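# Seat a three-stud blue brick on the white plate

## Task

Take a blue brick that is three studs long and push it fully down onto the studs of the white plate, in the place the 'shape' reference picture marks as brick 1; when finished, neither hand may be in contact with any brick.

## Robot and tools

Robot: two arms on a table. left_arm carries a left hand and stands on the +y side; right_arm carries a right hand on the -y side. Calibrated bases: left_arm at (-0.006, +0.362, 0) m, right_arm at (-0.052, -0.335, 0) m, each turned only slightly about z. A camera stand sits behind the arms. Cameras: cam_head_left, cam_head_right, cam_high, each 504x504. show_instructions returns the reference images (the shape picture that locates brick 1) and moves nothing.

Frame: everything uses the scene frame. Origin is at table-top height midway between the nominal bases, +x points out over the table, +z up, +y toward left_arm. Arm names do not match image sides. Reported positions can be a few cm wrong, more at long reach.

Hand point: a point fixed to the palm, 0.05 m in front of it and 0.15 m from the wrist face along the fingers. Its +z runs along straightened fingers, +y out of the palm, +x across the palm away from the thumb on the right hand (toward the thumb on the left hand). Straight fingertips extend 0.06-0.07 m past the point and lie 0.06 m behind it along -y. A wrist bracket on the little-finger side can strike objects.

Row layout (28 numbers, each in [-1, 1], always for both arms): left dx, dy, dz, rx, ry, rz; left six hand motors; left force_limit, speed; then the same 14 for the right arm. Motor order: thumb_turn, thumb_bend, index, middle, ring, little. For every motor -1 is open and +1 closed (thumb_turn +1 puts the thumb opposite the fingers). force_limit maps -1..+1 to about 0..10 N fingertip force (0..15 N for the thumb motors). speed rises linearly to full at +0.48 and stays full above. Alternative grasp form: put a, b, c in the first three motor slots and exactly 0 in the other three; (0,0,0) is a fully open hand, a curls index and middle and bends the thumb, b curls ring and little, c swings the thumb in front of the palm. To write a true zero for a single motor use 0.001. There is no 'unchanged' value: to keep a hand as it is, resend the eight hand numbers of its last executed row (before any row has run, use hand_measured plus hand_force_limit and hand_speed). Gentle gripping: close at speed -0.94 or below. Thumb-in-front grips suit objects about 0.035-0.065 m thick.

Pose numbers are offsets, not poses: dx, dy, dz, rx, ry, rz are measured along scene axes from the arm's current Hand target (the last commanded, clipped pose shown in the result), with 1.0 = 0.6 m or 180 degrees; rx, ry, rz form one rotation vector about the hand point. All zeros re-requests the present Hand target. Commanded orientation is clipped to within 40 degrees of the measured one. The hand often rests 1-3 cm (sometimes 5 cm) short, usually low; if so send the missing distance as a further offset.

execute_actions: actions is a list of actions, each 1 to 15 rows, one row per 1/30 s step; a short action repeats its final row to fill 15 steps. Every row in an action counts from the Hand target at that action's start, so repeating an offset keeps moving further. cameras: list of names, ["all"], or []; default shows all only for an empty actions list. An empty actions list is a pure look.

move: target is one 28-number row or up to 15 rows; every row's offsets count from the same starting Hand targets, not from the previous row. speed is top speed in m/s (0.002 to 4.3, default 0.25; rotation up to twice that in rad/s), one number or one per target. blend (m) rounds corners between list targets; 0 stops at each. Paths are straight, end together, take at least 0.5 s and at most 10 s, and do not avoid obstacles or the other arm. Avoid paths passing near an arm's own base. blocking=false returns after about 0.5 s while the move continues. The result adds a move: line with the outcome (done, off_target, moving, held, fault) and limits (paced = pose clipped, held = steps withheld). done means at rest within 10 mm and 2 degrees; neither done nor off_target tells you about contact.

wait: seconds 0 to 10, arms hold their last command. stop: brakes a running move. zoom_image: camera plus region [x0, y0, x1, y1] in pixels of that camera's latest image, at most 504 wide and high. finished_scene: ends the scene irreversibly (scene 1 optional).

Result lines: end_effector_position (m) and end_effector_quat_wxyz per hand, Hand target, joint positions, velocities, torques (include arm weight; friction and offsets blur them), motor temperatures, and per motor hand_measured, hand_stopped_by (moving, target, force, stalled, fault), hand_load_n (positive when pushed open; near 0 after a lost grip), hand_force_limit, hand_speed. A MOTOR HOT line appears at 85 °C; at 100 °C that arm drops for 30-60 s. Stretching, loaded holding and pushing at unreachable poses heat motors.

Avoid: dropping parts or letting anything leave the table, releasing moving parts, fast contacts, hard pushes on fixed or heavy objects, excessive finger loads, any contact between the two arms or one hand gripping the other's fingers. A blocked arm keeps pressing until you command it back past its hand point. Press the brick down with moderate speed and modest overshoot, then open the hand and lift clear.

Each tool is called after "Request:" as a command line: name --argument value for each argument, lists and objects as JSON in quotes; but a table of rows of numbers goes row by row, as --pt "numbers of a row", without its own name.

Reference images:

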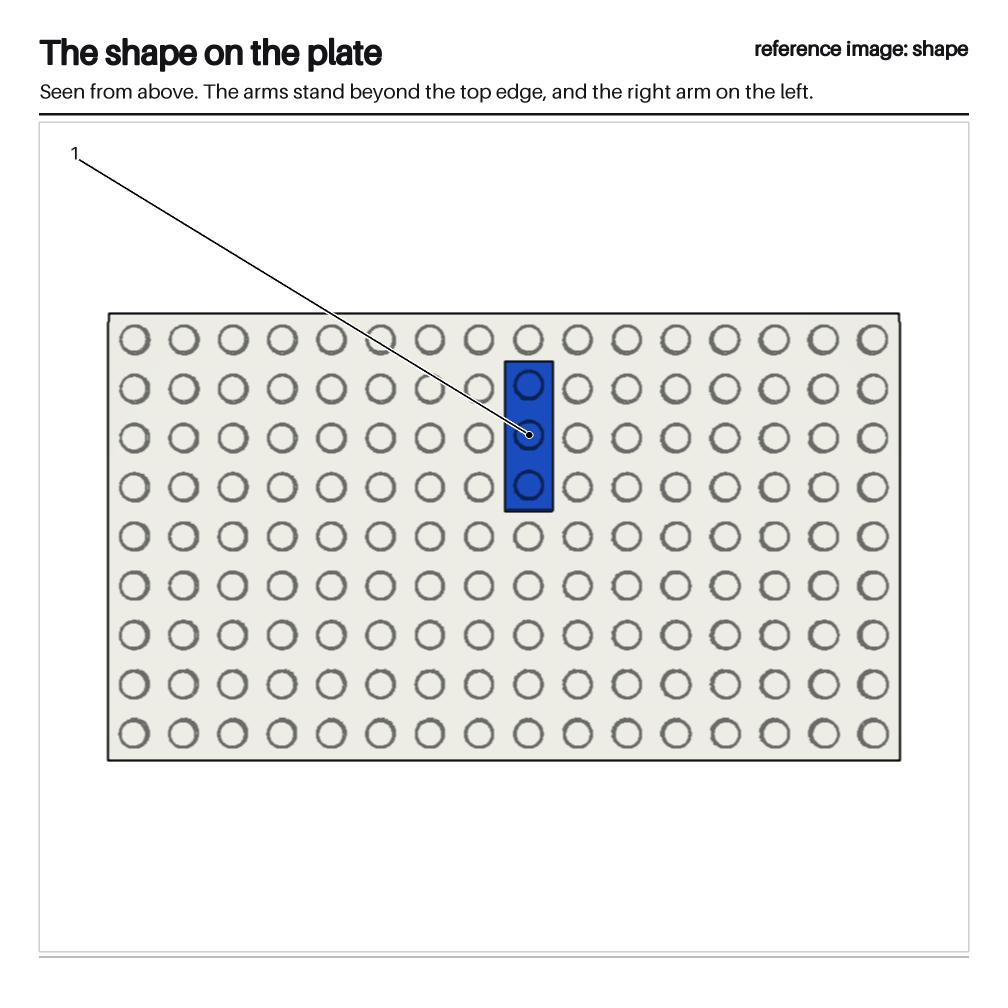

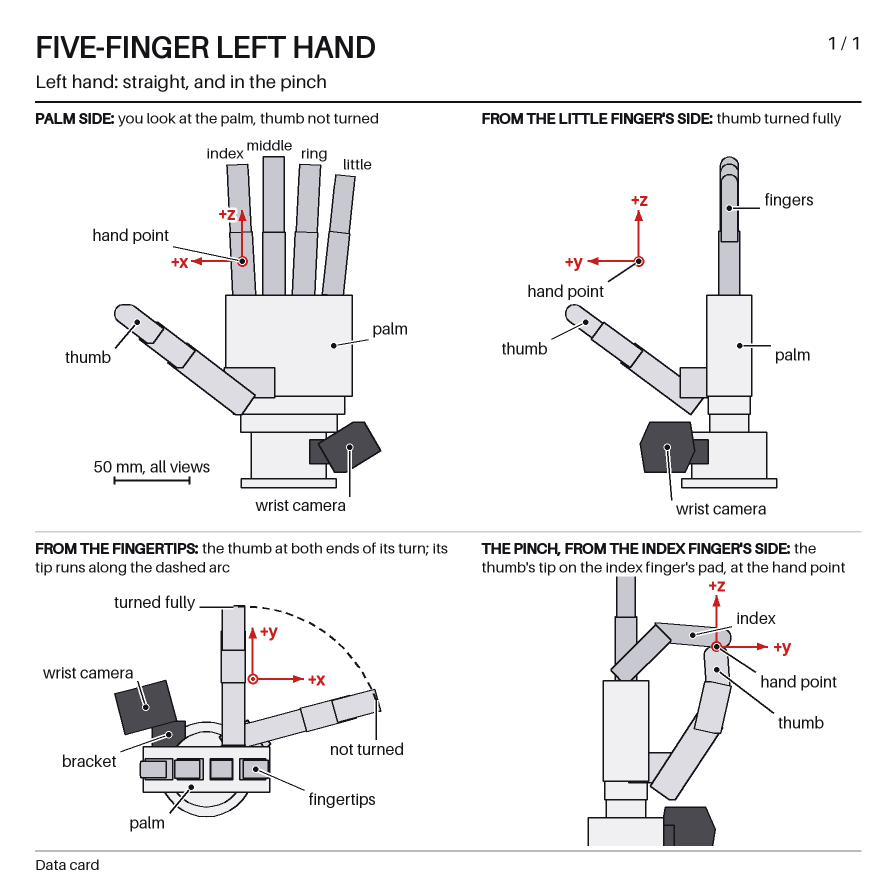

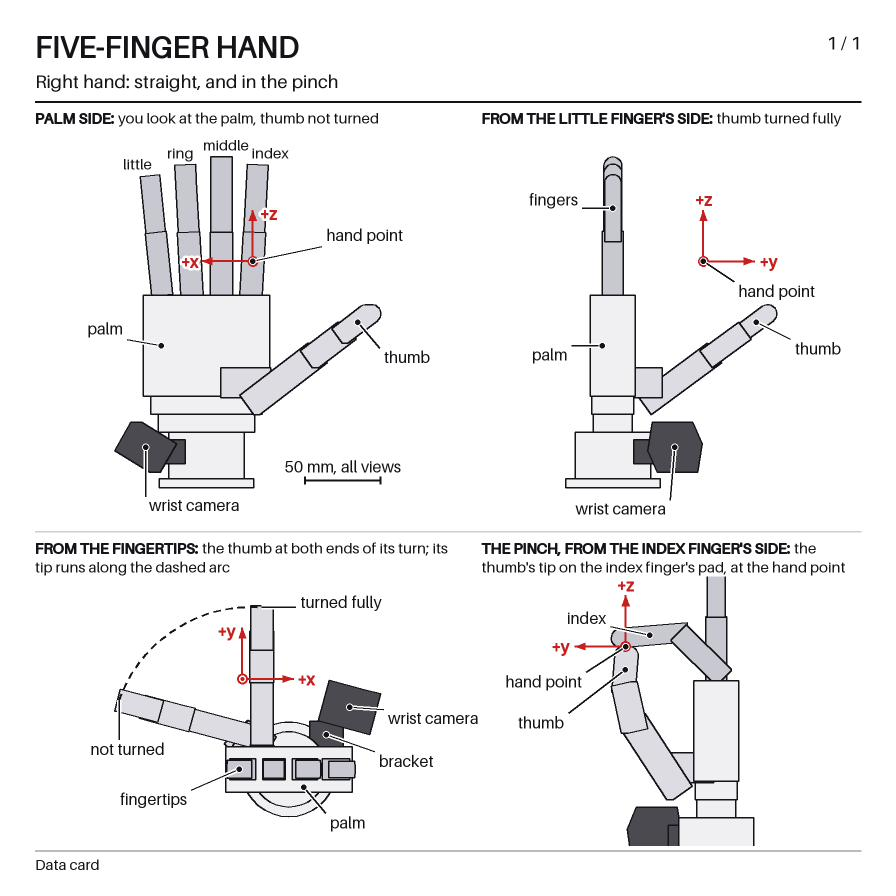

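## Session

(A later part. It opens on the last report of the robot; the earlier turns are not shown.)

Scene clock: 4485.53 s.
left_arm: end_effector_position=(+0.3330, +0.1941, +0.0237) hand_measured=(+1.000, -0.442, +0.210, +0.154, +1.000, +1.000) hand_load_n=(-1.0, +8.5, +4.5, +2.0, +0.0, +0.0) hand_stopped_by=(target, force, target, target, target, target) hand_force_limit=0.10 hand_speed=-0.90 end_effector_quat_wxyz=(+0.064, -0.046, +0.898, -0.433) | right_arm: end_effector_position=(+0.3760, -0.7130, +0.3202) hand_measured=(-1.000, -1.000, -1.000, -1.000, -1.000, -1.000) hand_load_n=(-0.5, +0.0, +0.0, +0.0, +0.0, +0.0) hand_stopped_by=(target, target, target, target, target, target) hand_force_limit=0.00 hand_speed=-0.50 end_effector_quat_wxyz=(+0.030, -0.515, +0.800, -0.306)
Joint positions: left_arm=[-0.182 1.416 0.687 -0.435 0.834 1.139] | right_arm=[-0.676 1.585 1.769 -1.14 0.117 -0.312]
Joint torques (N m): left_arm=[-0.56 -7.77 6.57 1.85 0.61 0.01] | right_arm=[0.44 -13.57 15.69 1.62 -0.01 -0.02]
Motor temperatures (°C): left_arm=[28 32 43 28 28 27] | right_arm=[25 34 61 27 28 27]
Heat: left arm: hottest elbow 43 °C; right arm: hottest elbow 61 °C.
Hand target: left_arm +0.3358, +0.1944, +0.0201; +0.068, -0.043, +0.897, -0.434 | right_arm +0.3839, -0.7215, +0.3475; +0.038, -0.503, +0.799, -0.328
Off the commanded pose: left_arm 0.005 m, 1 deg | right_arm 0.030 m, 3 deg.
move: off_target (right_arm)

Request:
move --pt "0 0 0.1 0 0 0 1 -0.3 0.21 0.155 1 1 0.1 -0.9 0 0 0 0 0 0 0 0 0 0 0 0 0 -0.5" --pt "0 -0.05 0.27 0 0 0 1 -0.3 0.21 0.155 1 1 0.1 -0.9 0 0 0 0 0 0 0 0 0 0 0 0 0 -0.5" --pt "-0.345 -0.82 0.25 0 0 0 1 -0.3 0.21 0.155 1 1 0.1 -0.9 0 0 0 0 0 0 0 0 0 0 0 0 0 -0.5" --speed '[0.1, 0.15, 0.22]' --blend '[0.02, 0.04, 0]' --cameras '["cam_head_left", "cam_head_right", "cam_high"]'

Request:
zoom_image --camera "cam_head_right" --region '[384, 340, 434, 390]'

Scene clock: 4499.00 s.
left_arm: end_effector_position=(+0.1257, -0.2758, +0.1476) hand_measured=(+1.000, -0.442, +0.210, +0.154, +1.000, +1.000) hand_load_n=(-1.0, +8.5, +5.0, +2.0, +0.0, +0.0) hand_stopped_by=(target, force, target, target, target, target) hand_force_limit=0.10 hand_speed=-0.90 end_effector_quat_wxyz=(+0.066, -0.039, +0.906, -0.416) | right_arm: end_effector_position=(+0.3760, -0.7130, +0.3202) hand_measured=(-1.000, -1.000, -1.000, -1.000, -1.000, -1.000) hand_load_n=(+0.0, +0.0, +0.0, +0.0, +0.0, +0.0) hand_stopped_by=(target, target, target, target, target, target) hand_force_limit=0.00 hand_speed=-0.50 end_effector_quat_wxyz=(+0.030, -0.515, +0.800, -0.306)
Joint positions: left_arm=[-1.357 1.675 1.324 -0.351 0.037 0.146] | right_arm=[-0.676 1.585 1.769 -1.14 0.117 -0.312]
Joint torques (N m): left_arm=[-1.03 -14.27 13.26 1.44 -0.05 -0.17] | right_arm=[-0.03 -13.39 15.86 1.52 -0.04 -0.03]
Motor temperatures (°C): left_arm=[28 33 43 28 28 27] | right_arm=[25 34 61 27 28 27]
Heat: left arm: hottest elbow 43 °C; right arm: hottest elbow 61 °C.
Hand target: left_arm +0.1287, -0.2975, +0.1699; +0.068, -0.043, +0.897, -0.434 | right_arm +0.3839, -0.7215, +0.3475; +0.038, -0.503, +0.799, -0.328
Off the commanded pose: left_arm 0.031 m, 2 deg | right_arm 0.030 m, 3 deg.
move: off_target (left_arm, right_arm)

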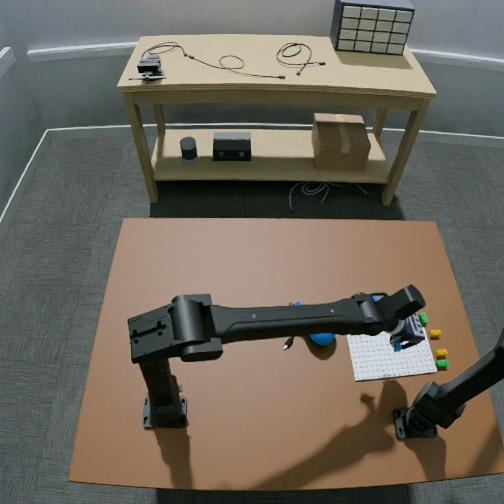

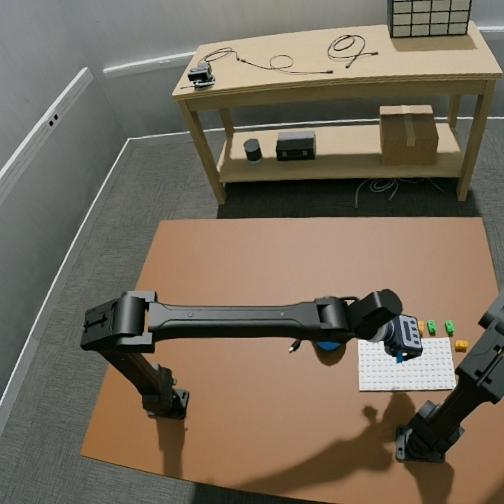

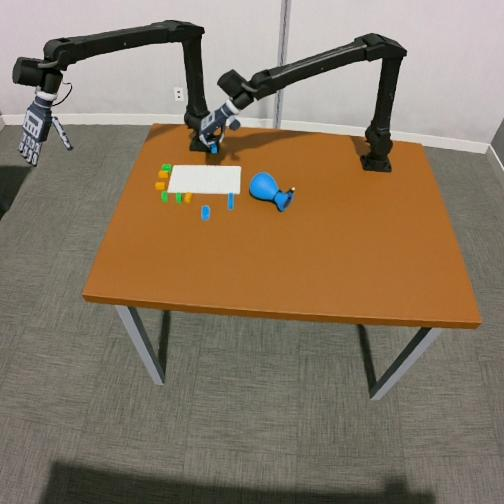

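Scaled by 10.080.

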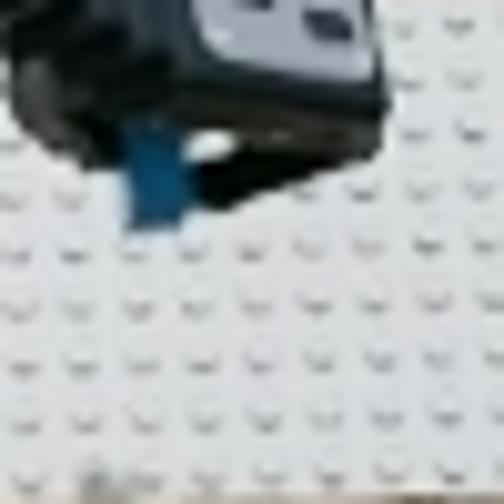

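Request:
move --pt "-0.0253 -0.0117 -0.15 0 0 0 1 -0.3 0.21 0.155 1 1 0.1 -0.9 0 0 0 0 0 0 0 0 0 0 0 0 0 -0.5" --pt "-0.0253 -0.0117 -0.223 0 0 0 1 -0.3 0.21 0.155 1 1 0.1 -0.9 0 0 0 0 0 0 0 0 0 0 0 0 0 -0.5" --speed '[0.15, 0.06]' --blend '[0.02, 0]' --cameras '["cam_head_left", "cam_head_right", "cam_high"]'

Request:
zoom_image --camera "cam_head_right" --region '[390, 355, 420, 390]'

Request:
zoom_image --camera "cam_head_left" --region '[378, 346, 408, 381]'

Request:
zoom_image --camera "cam_high" --region '[190, 155, 230, 195]'

Scene clock: 4510.87 s.
left_arm: end_effector_position=(+0.1195, -0.2991, +0.0392) hand_measured=(+1.000, -0.442, +0.210, +0.154, +1.000, +1.000) hand_load_n=(-1.0, +8.5, +5.0, +2.0, +0.0, +0.0) hand_stopped_by=(target, force, target, target, target, target) hand_force_limit=0.10 hand_speed=-0.90 end_effector_quat_wxyz=(+0.070, -0.041, +0.900, -0.428) | right_arm: end_effector_position=(+0.3760, -0.7130, +0.3202) hand_measured=(-1.000, -1.000, -1.000, -1.000, -1.000, -1.000) hand_load_n=(+0.0, +0.0, +0.0, +0.0, +0.0, +0.0) hand_stopped_by=(target, target, target, target, target, target) hand_force_limit=0.00 hand_speed=-0.50 end_effector_quat_wxyz=(+0.030, -0.515, +0.800, -0.306)
Joint positions: left_arm=[-1.379 1.847 1.232 -0.06 0.013 0.128] | right_arm=[-0.676 1.585 1.769 -1.14 0.117 -0.312]
Joint torques (N m): left_arm=[-1.61 -16.21 7.88 2.82 -0.06 -0.16] | right_arm=[0.03 -13.22 15.77 1.58 -0.01 0.01]
Motor temperatures (°C): left_arm=[28 33 46 28 27 27] | right_arm=[25 34 61 27 28 27]
Heat: left arm: hottest elbow 46 °C; right arm: hottest elbow 61 °C.
Hand target: left_arm +0.1137, -0.3047, +0.0364; +0.068, -0.043, +0.897, -0.434 | right_arm +0.3839, -0.7215, +0.3475; +0.038, -0.503, +0.799, -0.328
Off the commanded pose: left_arm 0.009 m, 1 deg | right_arm 0.030 m, 3 deg.
move: off_target (right_arm)

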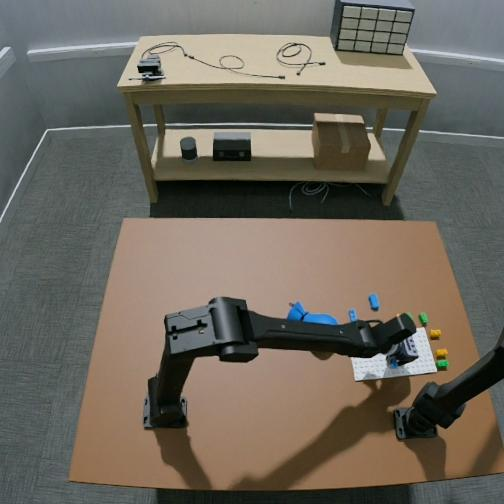

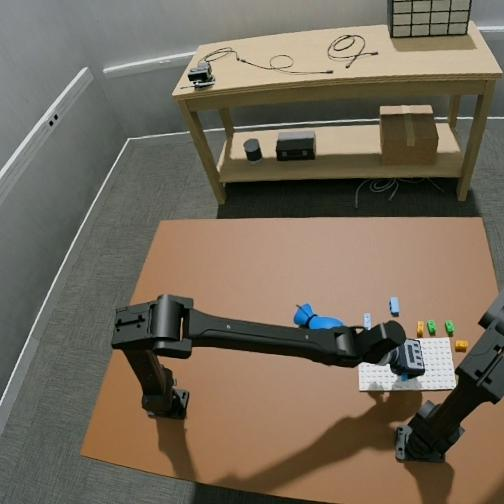

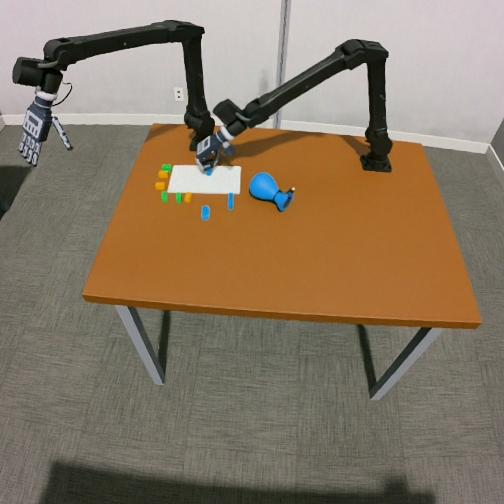

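Scaled by 14.400.

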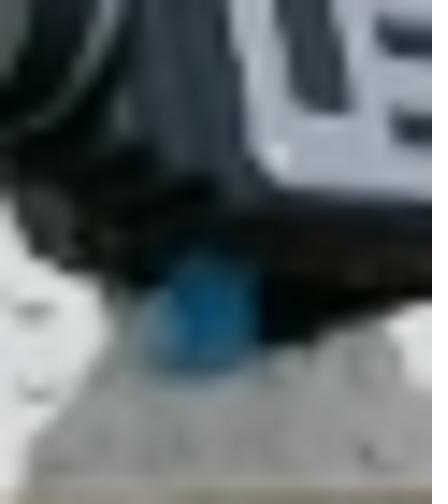

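Scaled by 14.400.

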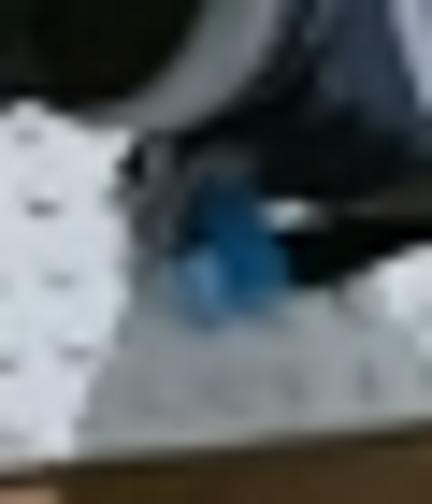

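Scaled by 12.600.

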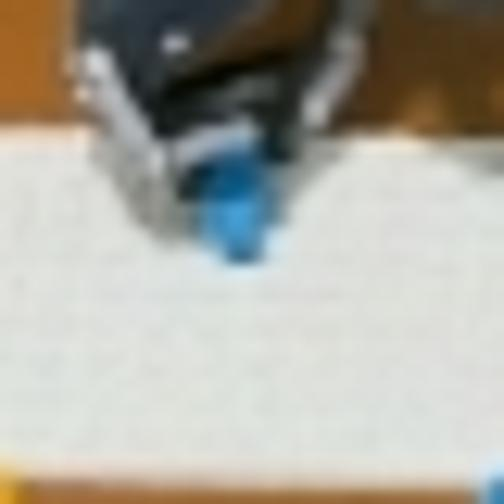

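Request:
zoom_image --camera "cam_head_right" --region '[396, 368, 414, 386]'

Request:
zoom_image --camera "cam_head_left" --region '[384, 354, 404, 374]'

Request:
zoom_image --camera "cam_high" --region '[200, 162, 218, 180]'

Scaled by 28.000.

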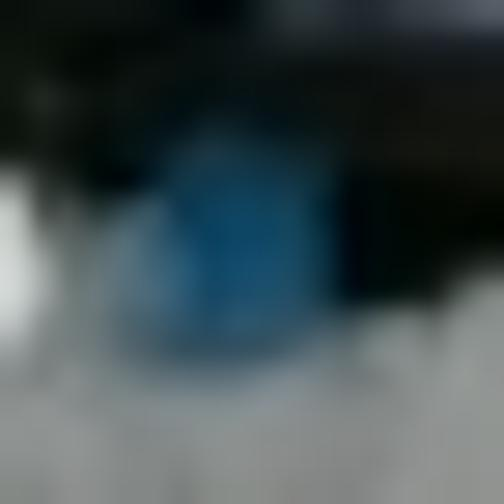

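Scaled by 25.200.

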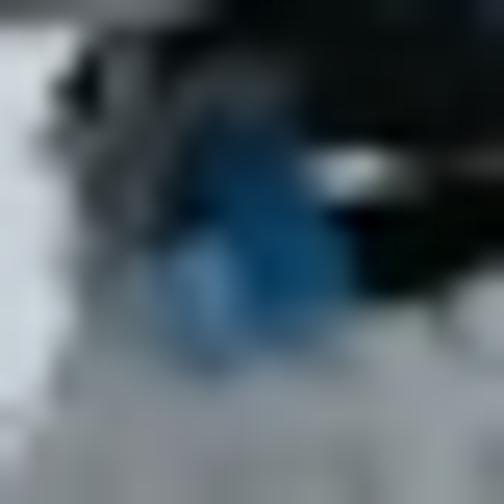

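Scaled by 28.000.

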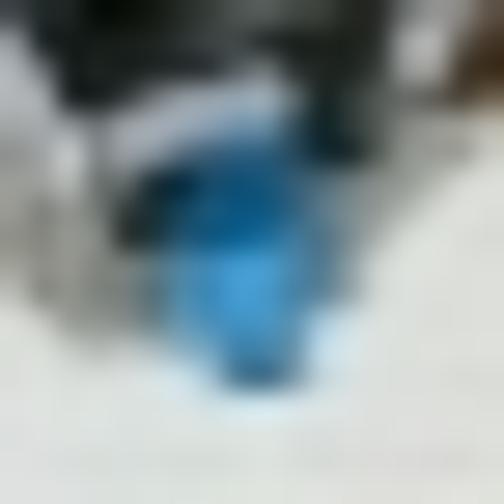

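Request:
move --pt "0.0 0.0 0.1 0 0 0 1 -0.3 0.21 0.155 1 1 0.1 -0.9 0 0 0 0 0 0 0 0 0 0 0 0 0 -0.5" --pt "0.02 0.01 0.12 0 0 -0.058 1 -0.3 0.21 0.155 1 1 0.1 -0.9 0 0 0 0 0 0 0 0 0 0 0 0 0 -0.5" --pt "-0.0097 -0.0037 0.06 0 0 -0.058 1 -0.3 0.21 0.155 1 1 0.1 -0.9 0 0 0 0 0 0 0 0 0 0 0 0 0 -0.5" --pt "-0.0097 -0.0037 0.0 0 0 -0.058 1 -0.3 0.21 0.155 1 1 0.1 -0.9 0 0 0 0 0 0 0 0 0 0 0 0 0 -0.5" --speed '[0.1, 0.1, 0.1, 0.06]' --blend '[0.01, 0, 0.01, 0]' --cameras '["cam_head_left", "cam_head_right", "cam_high"]'

Request:
zoom_image --camera "cam_head_right" --region '[390, 355, 420, 390]'

Request:
zoom_image --camera "cam_head_left" --region '[378, 346, 408, 381]'

Request:
zoom_image --camera "cam_high" --region '[190, 155, 230, 195]'

Scene clock: 4565.27 s.
left_arm: end_effector_position=(+0.1138, -0.3022, +0.0421) hand_measured=(+1.000, -0.442, +0.210, +0.154, +1.000, +1.000) hand_load_n=(-1.0, +8.5, +5.0, +2.0, +0.0, +0.0) hand_stopped_by=(target, force, target, target, target, target) hand_force_limit=0.10 hand_speed=-0.90 end_effector_quat_wxyz=(+0.030, +0.038, +0.899, -0.435) | right_arm: end_effector_position=(+0.3760, -0.7130, +0.3202) hand_measured=(-1.000, -1.000, -1.000, -1.000, -1.000, -1.000) hand_load_n=(+0.0, +0.0, +0.0, +0.0, +0.0, +0.0) hand_stopped_by=(target, target, target, target, target, target) hand_force_limit=0.00 hand_speed=-0.50 end_effector_quat_wxyz=(+0.030, -0.515, +0.800, -0.306)
Joint positions: left_arm=[-1.354 1.86 1.261 -0.083 0.176 0.252] | right_arm=[-0.676 1.585 1.769 -1.14 0.117 -0.312]
Joint torques (N m): left_arm=[-1.67 -16.21 7.86 2.81 0.02 -0.12] | right_arm=[0.09 -13.45 15.82 1.58 0.01 0.04]
Motor temperatures (°C): left_arm=[28 35 45 28 27 27] | right_arm=[25 34 61 27 28 27]
Heat: left arm: hottest elbow 45 °C; right arm: hottest elbow 61 °C.
Hand target: left_arm +0.1078, -0.3069, +0.0364; +0.028, +0.039, +0.898, -0.438 | right_arm +0.3839, -0.7215, +0.3475; +0.038, -0.503, +0.799, -0.328
Off the commanded pose: left_arm 0.009 m, 0 deg | right_arm 0.030 m, 3 deg.
move: off_target (right_arm)

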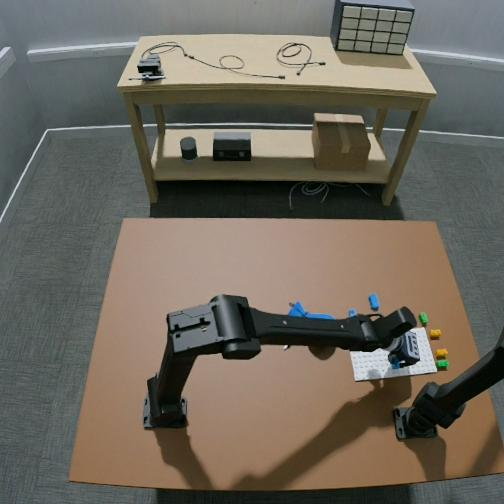

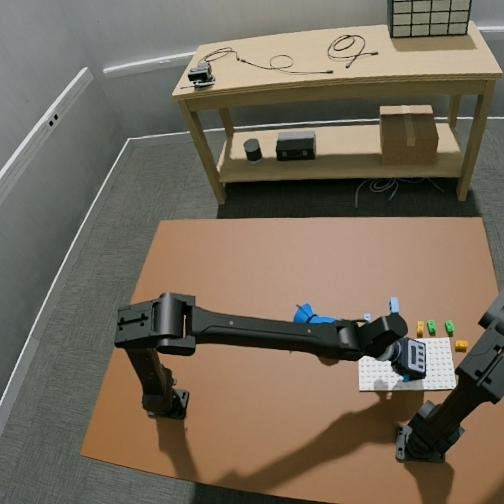

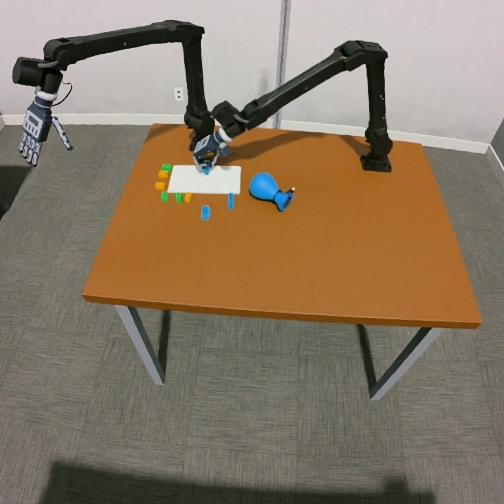

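Scaled by 14.400.

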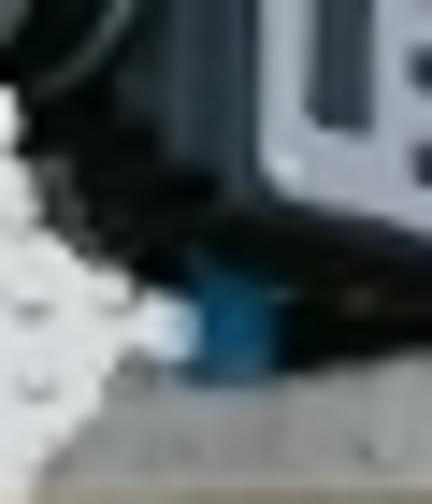

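Scaled by 14.400.

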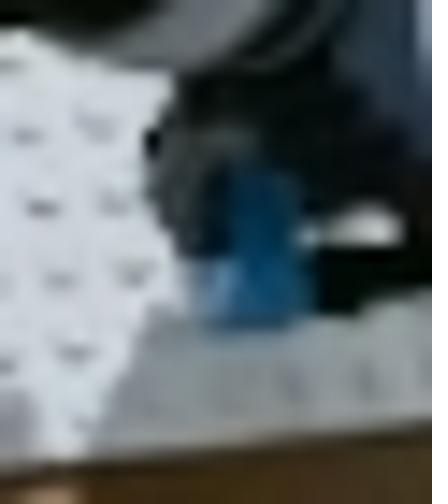

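Scaled by 12.600.

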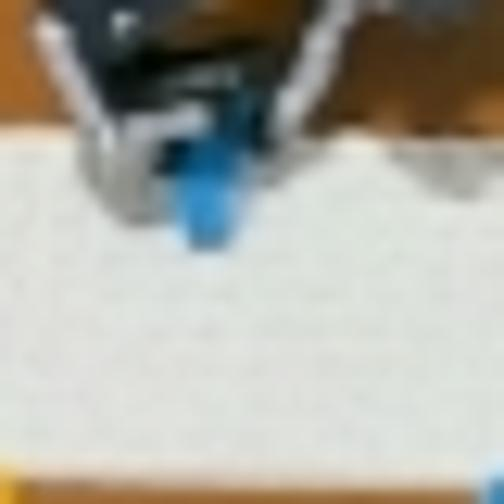

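Request:
zoom_image --camera "cam_head_right" --region '[398, 370, 414, 386]'

Request:
zoom_image --camera "cam_head_left" --region '[388, 356, 404, 372]'

Request:
zoom_image --camera "cam_high" --region '[198, 162, 216, 180]'

Scaled by 31.500.

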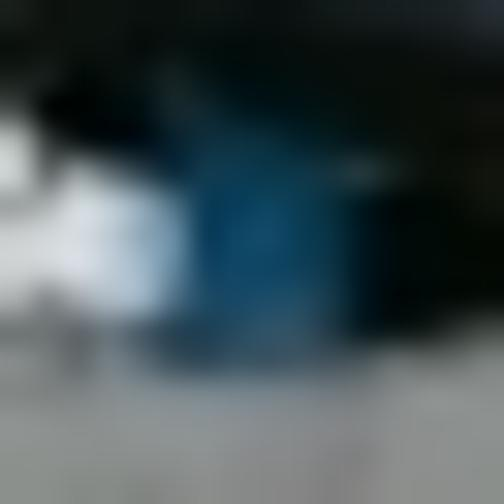

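Scaled by 31.500.

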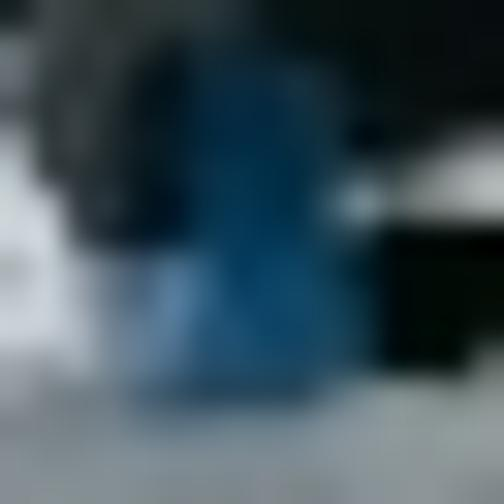

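Scaled by 28.000.

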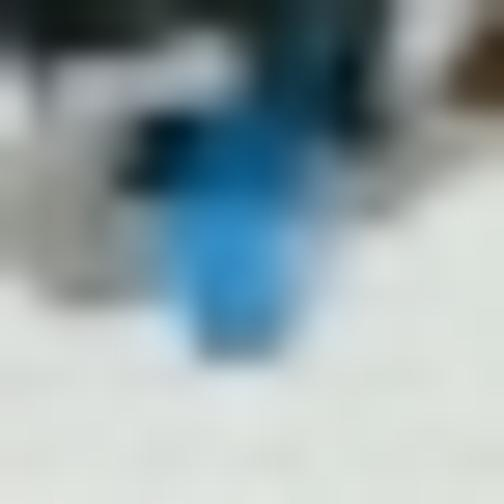

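Request:
move --pt "0.0 0.0 0.1 0 0 0 1 -0.3 0.21 0.155 1 1 0.1 -0.9 0 0 0 0 0 0 0 0 0 0 0 0 0 -0.5" --pt "0.02 0.02 0.12 0 0 0 1 -0.3 0.21 0.155 1 1 0.1 -0.9 0 0 0 0 0 0 0 0 0 0 0 0 0 -0.5" --pt "-0.0017 0.0055 0.06 0 0 0 1 -0.3 0.21 0.155 1 1 0.1 -0.9 0 0 0 0 0 0 0 0 0 0 0 0 0 -0.5" --pt "-0.0017 0.0055 -0.008 0 0 0 1 -0.3 0.21 0.155 1 1 0.1 -0.9 0 0 0 0 0 0 0 0 0 0 0 0 0 -0.5" --speed '[0.1, 0.1, 0.1, 0.06]' --blend '[0.01, 0, 0.01, 0]' --cameras '["cam_head_left", "cam_head_right", "cam_high"]'

Request:
zoom_image --camera "cam_head_right" --region '[390, 358, 416, 390]'

Request:
zoom_image --camera "cam_head_left" --region '[380, 348, 406, 380]'

Request:
zoom_image --camera "cam_high" --region '[195, 160, 223, 188]'

Scene clock: 4595.87 s.
left_arm: end_effector_position=(+0.1142, -0.2981, +0.0353) hand_measured=(+1.000, -0.442, +0.210, +0.154, +1.000, +1.000) hand_load_n=(-1.0, +8.5, +5.0, +2.0, +0.0, +0.0) hand_stopped_by=(target, force, target, target, target, target) hand_force_limit=0.10 hand_speed=-0.90 end_effector_quat_wxyz=(+0.030, +0.037, +0.900, -0.433) | right_arm: end_effector_position=(+0.3760, -0.7130, +0.3202) hand_measured=(-1.000, -1.000, -1.000, -1.000, -1.000, -1.000) hand_load_n=(+0.0, +0.0, +0.0, +0.0, +0.0, +0.0) hand_stopped_by=(target, target, target, target, target, target) hand_force_limit=0.00 hand_speed=-0.50 end_effector_quat_wxyz=(+0.030, -0.515, +0.800, -0.306)
Joint positions: left_arm=[-1.352 1.862 1.245 -0.067 0.176 0.252] | right_arm=[-0.676 1.585 1.769 -1.14 0.117 -0.312]
Joint torques (N m): left_arm=[-1.9 -16.32 7.83 2.78 0.02 -0.12] | right_arm=[-0.15 -13.51 15.54 1.54 -0.02 -0.02]
Motor temperatures (°C): left_arm=[28 35 46 28 27 27] | right_arm=[25 34 61 27 28 27]
Heat: left arm: hottest elbow 46 °C; right arm: hottest elbow 61 °C.
Hand target: left_arm +0.1068, -0.3035, +0.0315; +0.028, +0.039, +0.898, -0.438 | right_arm +0.3839, -0.7215, +0.3475; +0.038, -0.503, +0.799, -0.328
Off the commanded pose: left_arm 0.010 m, 1 deg | right_arm 0.030 m, 3 deg.
move: off_target (right_arm)

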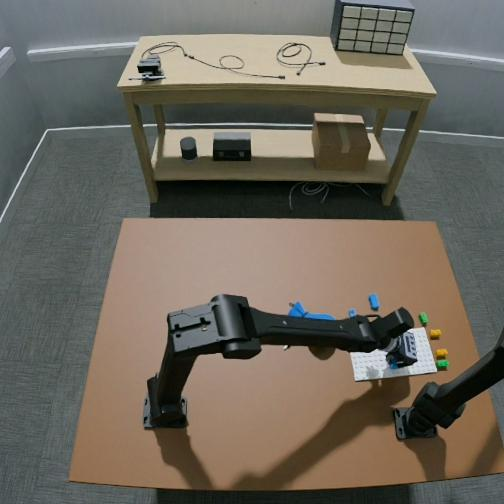

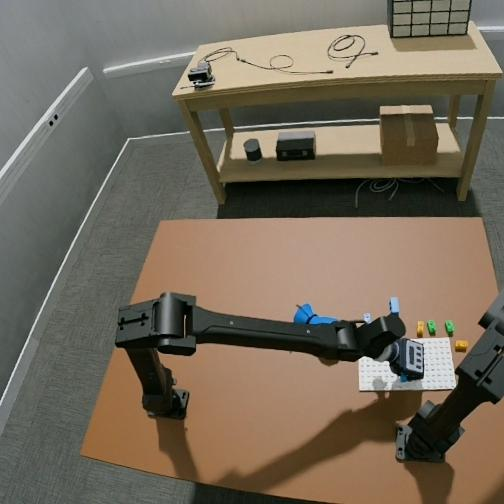

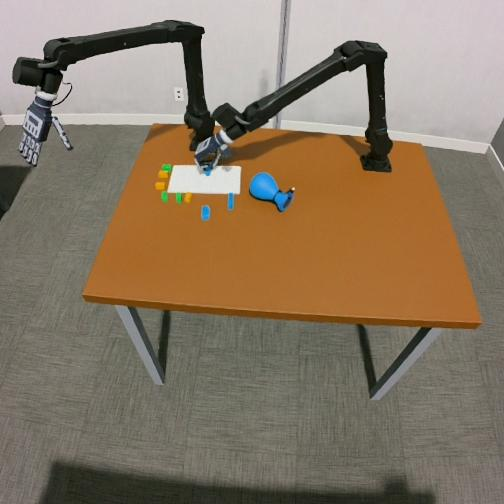

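Scaled by 15.750.

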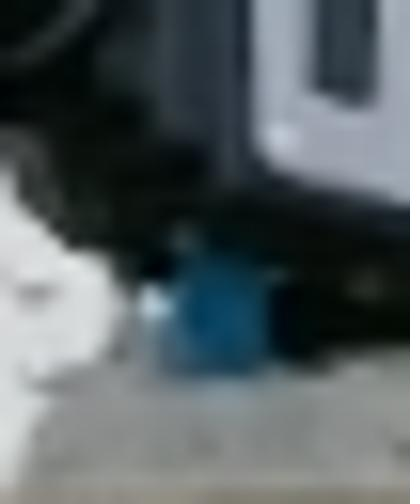

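Scaled by 15.750.

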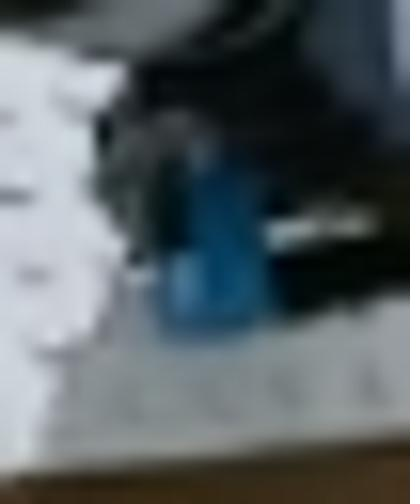

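Scaled by 18.000.

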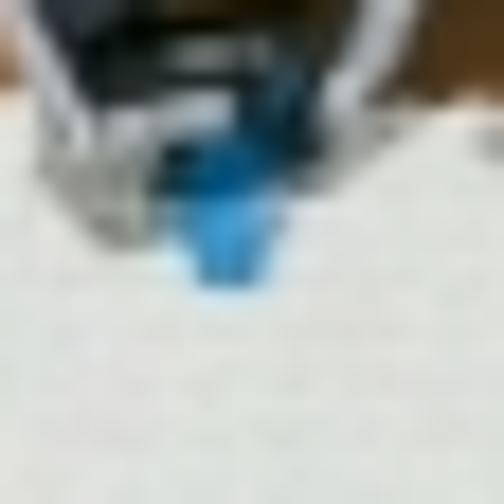

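Request:
move --pt "0.0 0.0 0.1 0 0 0 1 -0.3 0.21 0.155 1 1 0.1 -0.9 0 0 0 0 0 0 0 0 0 0 0 0 0 -0.5" --pt "0.02 0.02 0.12 0 0 0 1 -0.3 0.21 0.155 1 1 0.1 -0.9 0 0 0 0 0 0 0 0 0 0 0 0 0 -0.5" --pt "-0.003 -0.0013 0.06 0 0 0 1 -0.3 0.21 0.155 1 1 0.1 -0.9 0 0 0 0 0 0 0 0 0 0 0 0 0 -0.5" --pt "-0.003 -0.0013 -0.004 0 0 0 1 -0.3 0.21 0.155 1 1 0.1 -0.9 0 0 0 0 0 0 0 0 0 0 0 0 0 -0.5" --speed '[0.1, 0.1, 0.1, 0.06]' --blend '[0.01, 0, 0.01, 0]' --cameras '["cam_head_left", "cam_head_right", "cam_high"]'

Request:
zoom_image --camera "cam_head_right" --region '[390, 358, 416, 390]'

Request:
zoom_image --camera "cam_head_left" --region '[380, 348, 406, 380]'

Request:
zoom_image --camera "cam_high" --region '[195, 160, 223, 188]'

Scene clock: 4628.17 s.
left_arm: end_effector_position=(+0.1127, -0.2995, +0.0349) hand_measured=(+1.000, -0.442, +0.210, +0.154, +1.000, +1.000) hand_load_n=(-1.0, +8.5, +5.0, +2.0, +0.0, +0.0) hand_stopped_by=(target, force, target, target, target, target) hand_force_limit=0.10 hand_speed=-0.90 end_effector_quat_wxyz=(+0.031, +0.038, +0.899, -0.435) | right_arm: end_effector_position=(+0.3760, -0.7130, +0.3202) hand_measured=(-1.000, -1.000, -1.000, -1.000, -1.000, -1.000) hand_load_n=(+0.0, +0.0, +0.0, +0.0, +0.0, +0.0) hand_stopped_by=(target, target, target, target, target, target) hand_force_limit=0.00 hand_speed=-0.50 end_effector_quat_wxyz=(+0.030, -0.515, +0.800, -0.306)
Joint positions: left_arm=[-1.356 1.864 1.245 -0.062 0.173 0.252] | right_arm=[-0.676 1.585 1.769 -1.14 0.117 -0.312]
Joint torques (N m): left_arm=[-1.85 -16.09 7.76 2.8 0.03 -0.14] | right_arm=[0.09 -13.45 15.65 1.37 -0.04 -0.04]
Motor temperatures (°C): left_arm=[28 36 46 28 27 27] | right_arm=[25 34 61 27 28 27]
Heat: left arm: hottest elbow 46 °C; right arm: hottest elbow 61 °C.
Hand target: left_arm +0.1050, -0.3043, +0.0291; +0.028, +0.039, +0.898, -0.438 | right_arm +0.3839, -0.7215, +0.3475; +0.038, -0.503, +0.799, -0.328
Off the commanded pose: left_arm 0.011 m, 1 deg | right_arm 0.030 m, 3 deg.
move: off_target (left_arm, right_arm)

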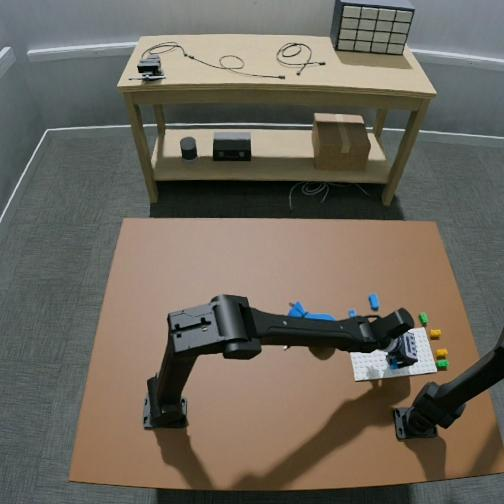

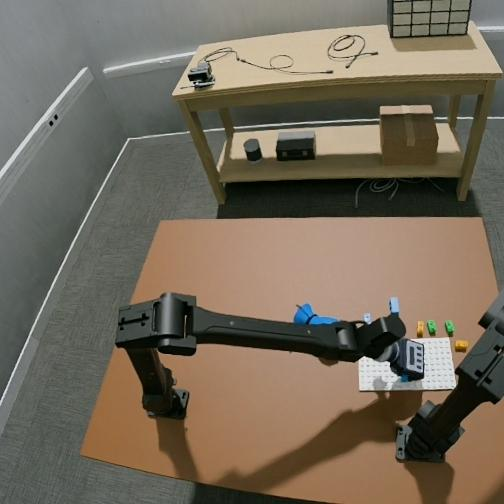

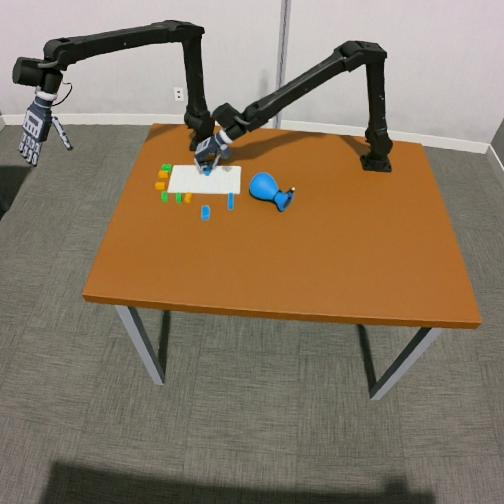

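Scaled by 15.750.

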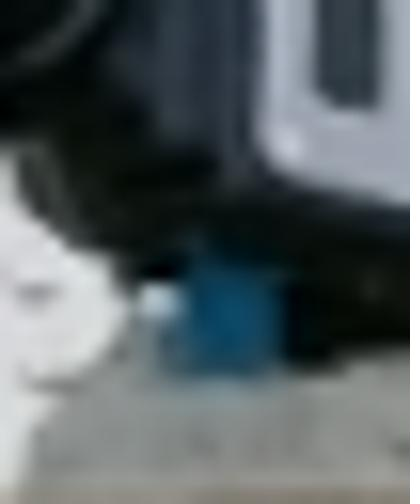

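Scaled by 15.750.

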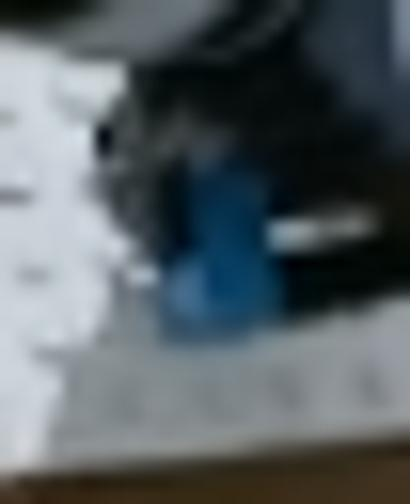

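Scaled by 18.000.

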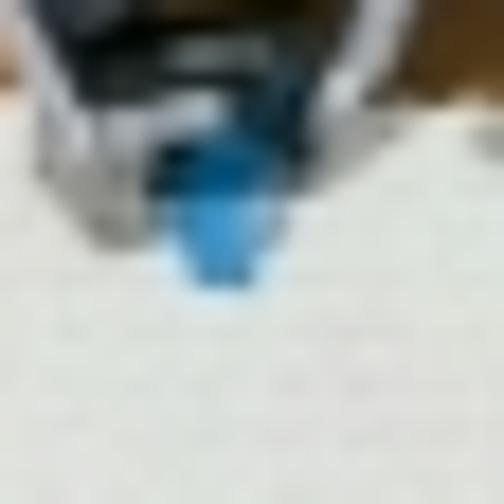

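Request:
move --target '[-0.012, 0.0, -0.015, 0, 0, 0, 1, -0.3, 0.21, 0.155, 1, 1, 0.1, -0.9, 0,0,0,0,0,0, 0,0,0,0,0,0, 0,-0.5]' --speed 0.04

Scene clock: 4636.50 s.
left_arm: end_effector_position=(+0.1099, -0.3022, +0.0338) hand_measured=(+1.000, -0.442, +0.210, +0.154, +1.000, +1.000) hand_load_n=(-1.0, +8.0, +5.0, +2.0, +0.0, +0.0) hand_stopped_by=(target, force, target, target, target, target) hand_force_limit=0.10 hand_speed=-0.90 end_effector_quat_wxyz=(+0.036, +0.039, +0.896, -0.441) | right_arm: end_effector_position=(+0.3760, -0.7130, +0.3202) hand_measured=(-1.000, -1.000, -1.000, -1.000, -1.000, -1.000) hand_load_n=(+0.0, +0.0, +0.0, +0.0, +0.0, +0.0) hand_stopped_by=(target, target, target, target, target, target) hand_force_limit=0.00 hand_speed=-0.50 end_effector_quat_wxyz=(+0.030, -0.515, +0.800, -0.306)
Joint positions: left_arm=[-1.364 1.866 1.237 -0.035 0.162 0.249] | right_arm=[-0.676 1.585 1.769 -1.14 0.117 -0.312]
Joint torques (N m): left_arm=[-2.26 -15.44 7.41 2.8 0.08 -0.19] | right_arm=[0.32 -13.63 15.75 1.5 -0.03 0]
Motor temperatures (°C): left_arm=[28 35 45 28 26 27] | right_arm=[25 34 61 27 28 27]
Heat: left arm: hottest elbow 45 °C; right arm: hottest elbow 61 °C.
Hand target: left_arm +0.0976, -0.3043, +0.0200; +0.028, +0.039, +0.898, -0.438 | right_arm +0.3839, -0.7215, +0.3475; +0.038, -0.503, +0.799, -0.328
Off the commanded pose: left_arm 0.018 m, 1 deg | right_arm 0.030 m, 3 deg.
move: off_target (left_arm, right_arm)

Request:
move --target '[0.016, 0.012, 0.0, 0, 0, 0, 1, -0.3, 0.21, 0.155, 1, 1, 0.1, -0.9, 0,0,0,0,0,0, 0,0,0,0,0,0, 0,-0.5]' --speed 0.04 --cameras '["cam_head_left", "cam_head_right", "cam_high"]'

Request:
zoom_image --camera "cam_head_right" --region '[390, 358, 416, 390]'

Request:
zoom_image --camera "cam_head_left" --region '[380, 348, 406, 380]'

Request:
zoom_image --camera "cam_high" --region '[195, 160, 223, 188]'

Scene clock: 4644.23 s.
left_arm: end_effector_position=(+0.1096, -0.3017, +0.0329) hand_measured=(+1.000, -0.442, +0.210, +0.154, +1.000, +1.000) hand_load_n=(-1.5, +7.0, +5.5, +2.0, +0.0, +0.0) hand_stopped_by=(target, force, target, target, target, target) hand_force_limit=0.10 hand_speed=-0.90 end_effector_quat_wxyz=(+0.034, +0.040, +0.895, -0.443) | right_arm: end_effector_position=(+0.3760, -0.7130, +0.3202) hand_measured=(-1.000, -1.000, -1.000, -1.000, -1.000, -1.000) hand_load_n=(+0.0, +0.0, +0.0, +0.0, +0.0, +0.0) hand_stopped_by=(target, target, target, target, target, target) hand_force_limit=0.00 hand_speed=-0.50 end_effector_quat_wxyz=(+0.030, -0.515, +0.800, -0.306)
Joint positions: left_arm=[-1.362 1.866 1.231 -0.025 0.168 0.249] | right_arm=[-0.676 1.585 1.769 -1.14 0.117 -0.312]
Joint torques (N m): left_arm=[-0.56 -16.15 6.75 2.39 0.39 -0.08] | right_arm=[0.32 -13.86 15.76 1.62 -0.02 0.01]
Motor temperatures (°C): left_arm=[28 36 44 28 26 27] | right_arm=[25 34 61 27 28 27]
Heat: left arm: hottest elbow 44 °C; right arm: hottest elbow 61 °C.
Hand target: left_arm +0.1074, -0.2970, +0.0200; +0.028, +0.039, +0.898, -0.438 | right_arm +0.3839, -0.7215, +0.3475; +0.038, -0.503, +0.799, -0.328
Off the commanded pose: left_arm 0.014 m, 1 deg | right_arm 0.030 m, 3 deg.
move: off_target (left_arm, right_arm)

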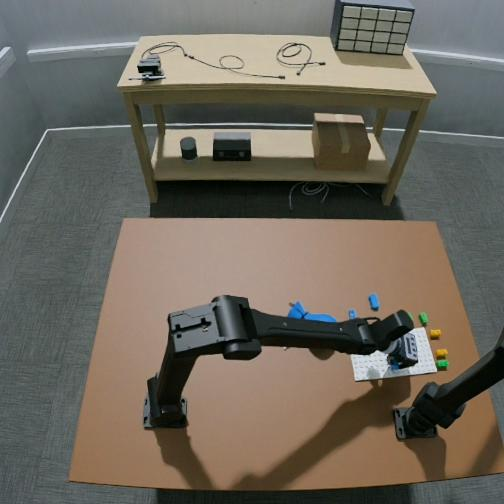

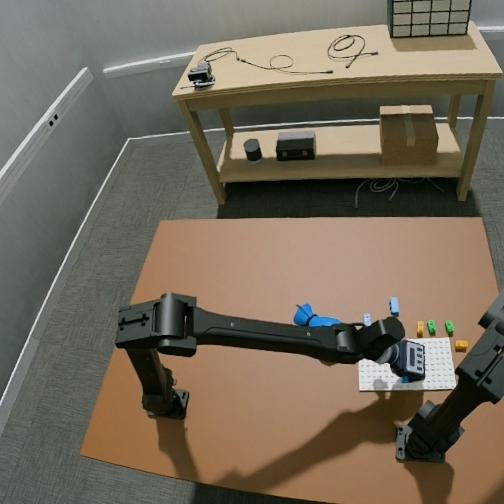

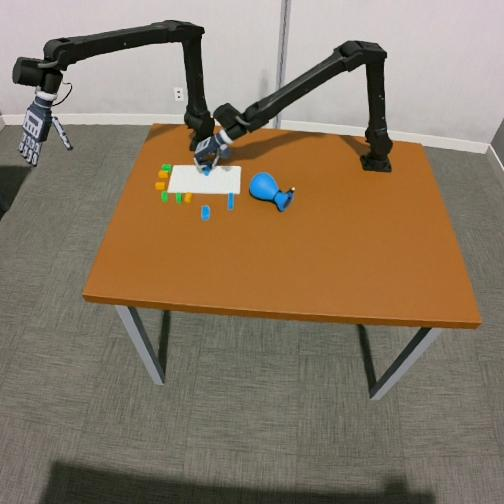

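Scaled by 15.750.

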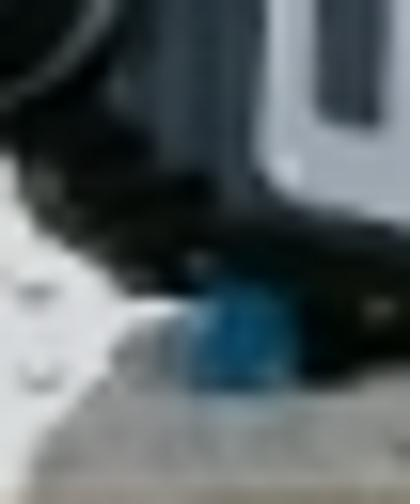

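Scaled by 15.750.

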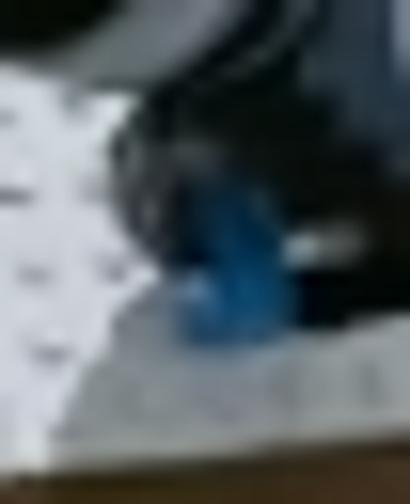

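Scaled by 18.000.

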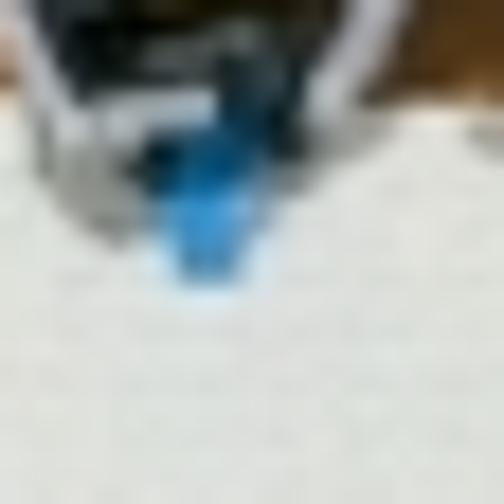

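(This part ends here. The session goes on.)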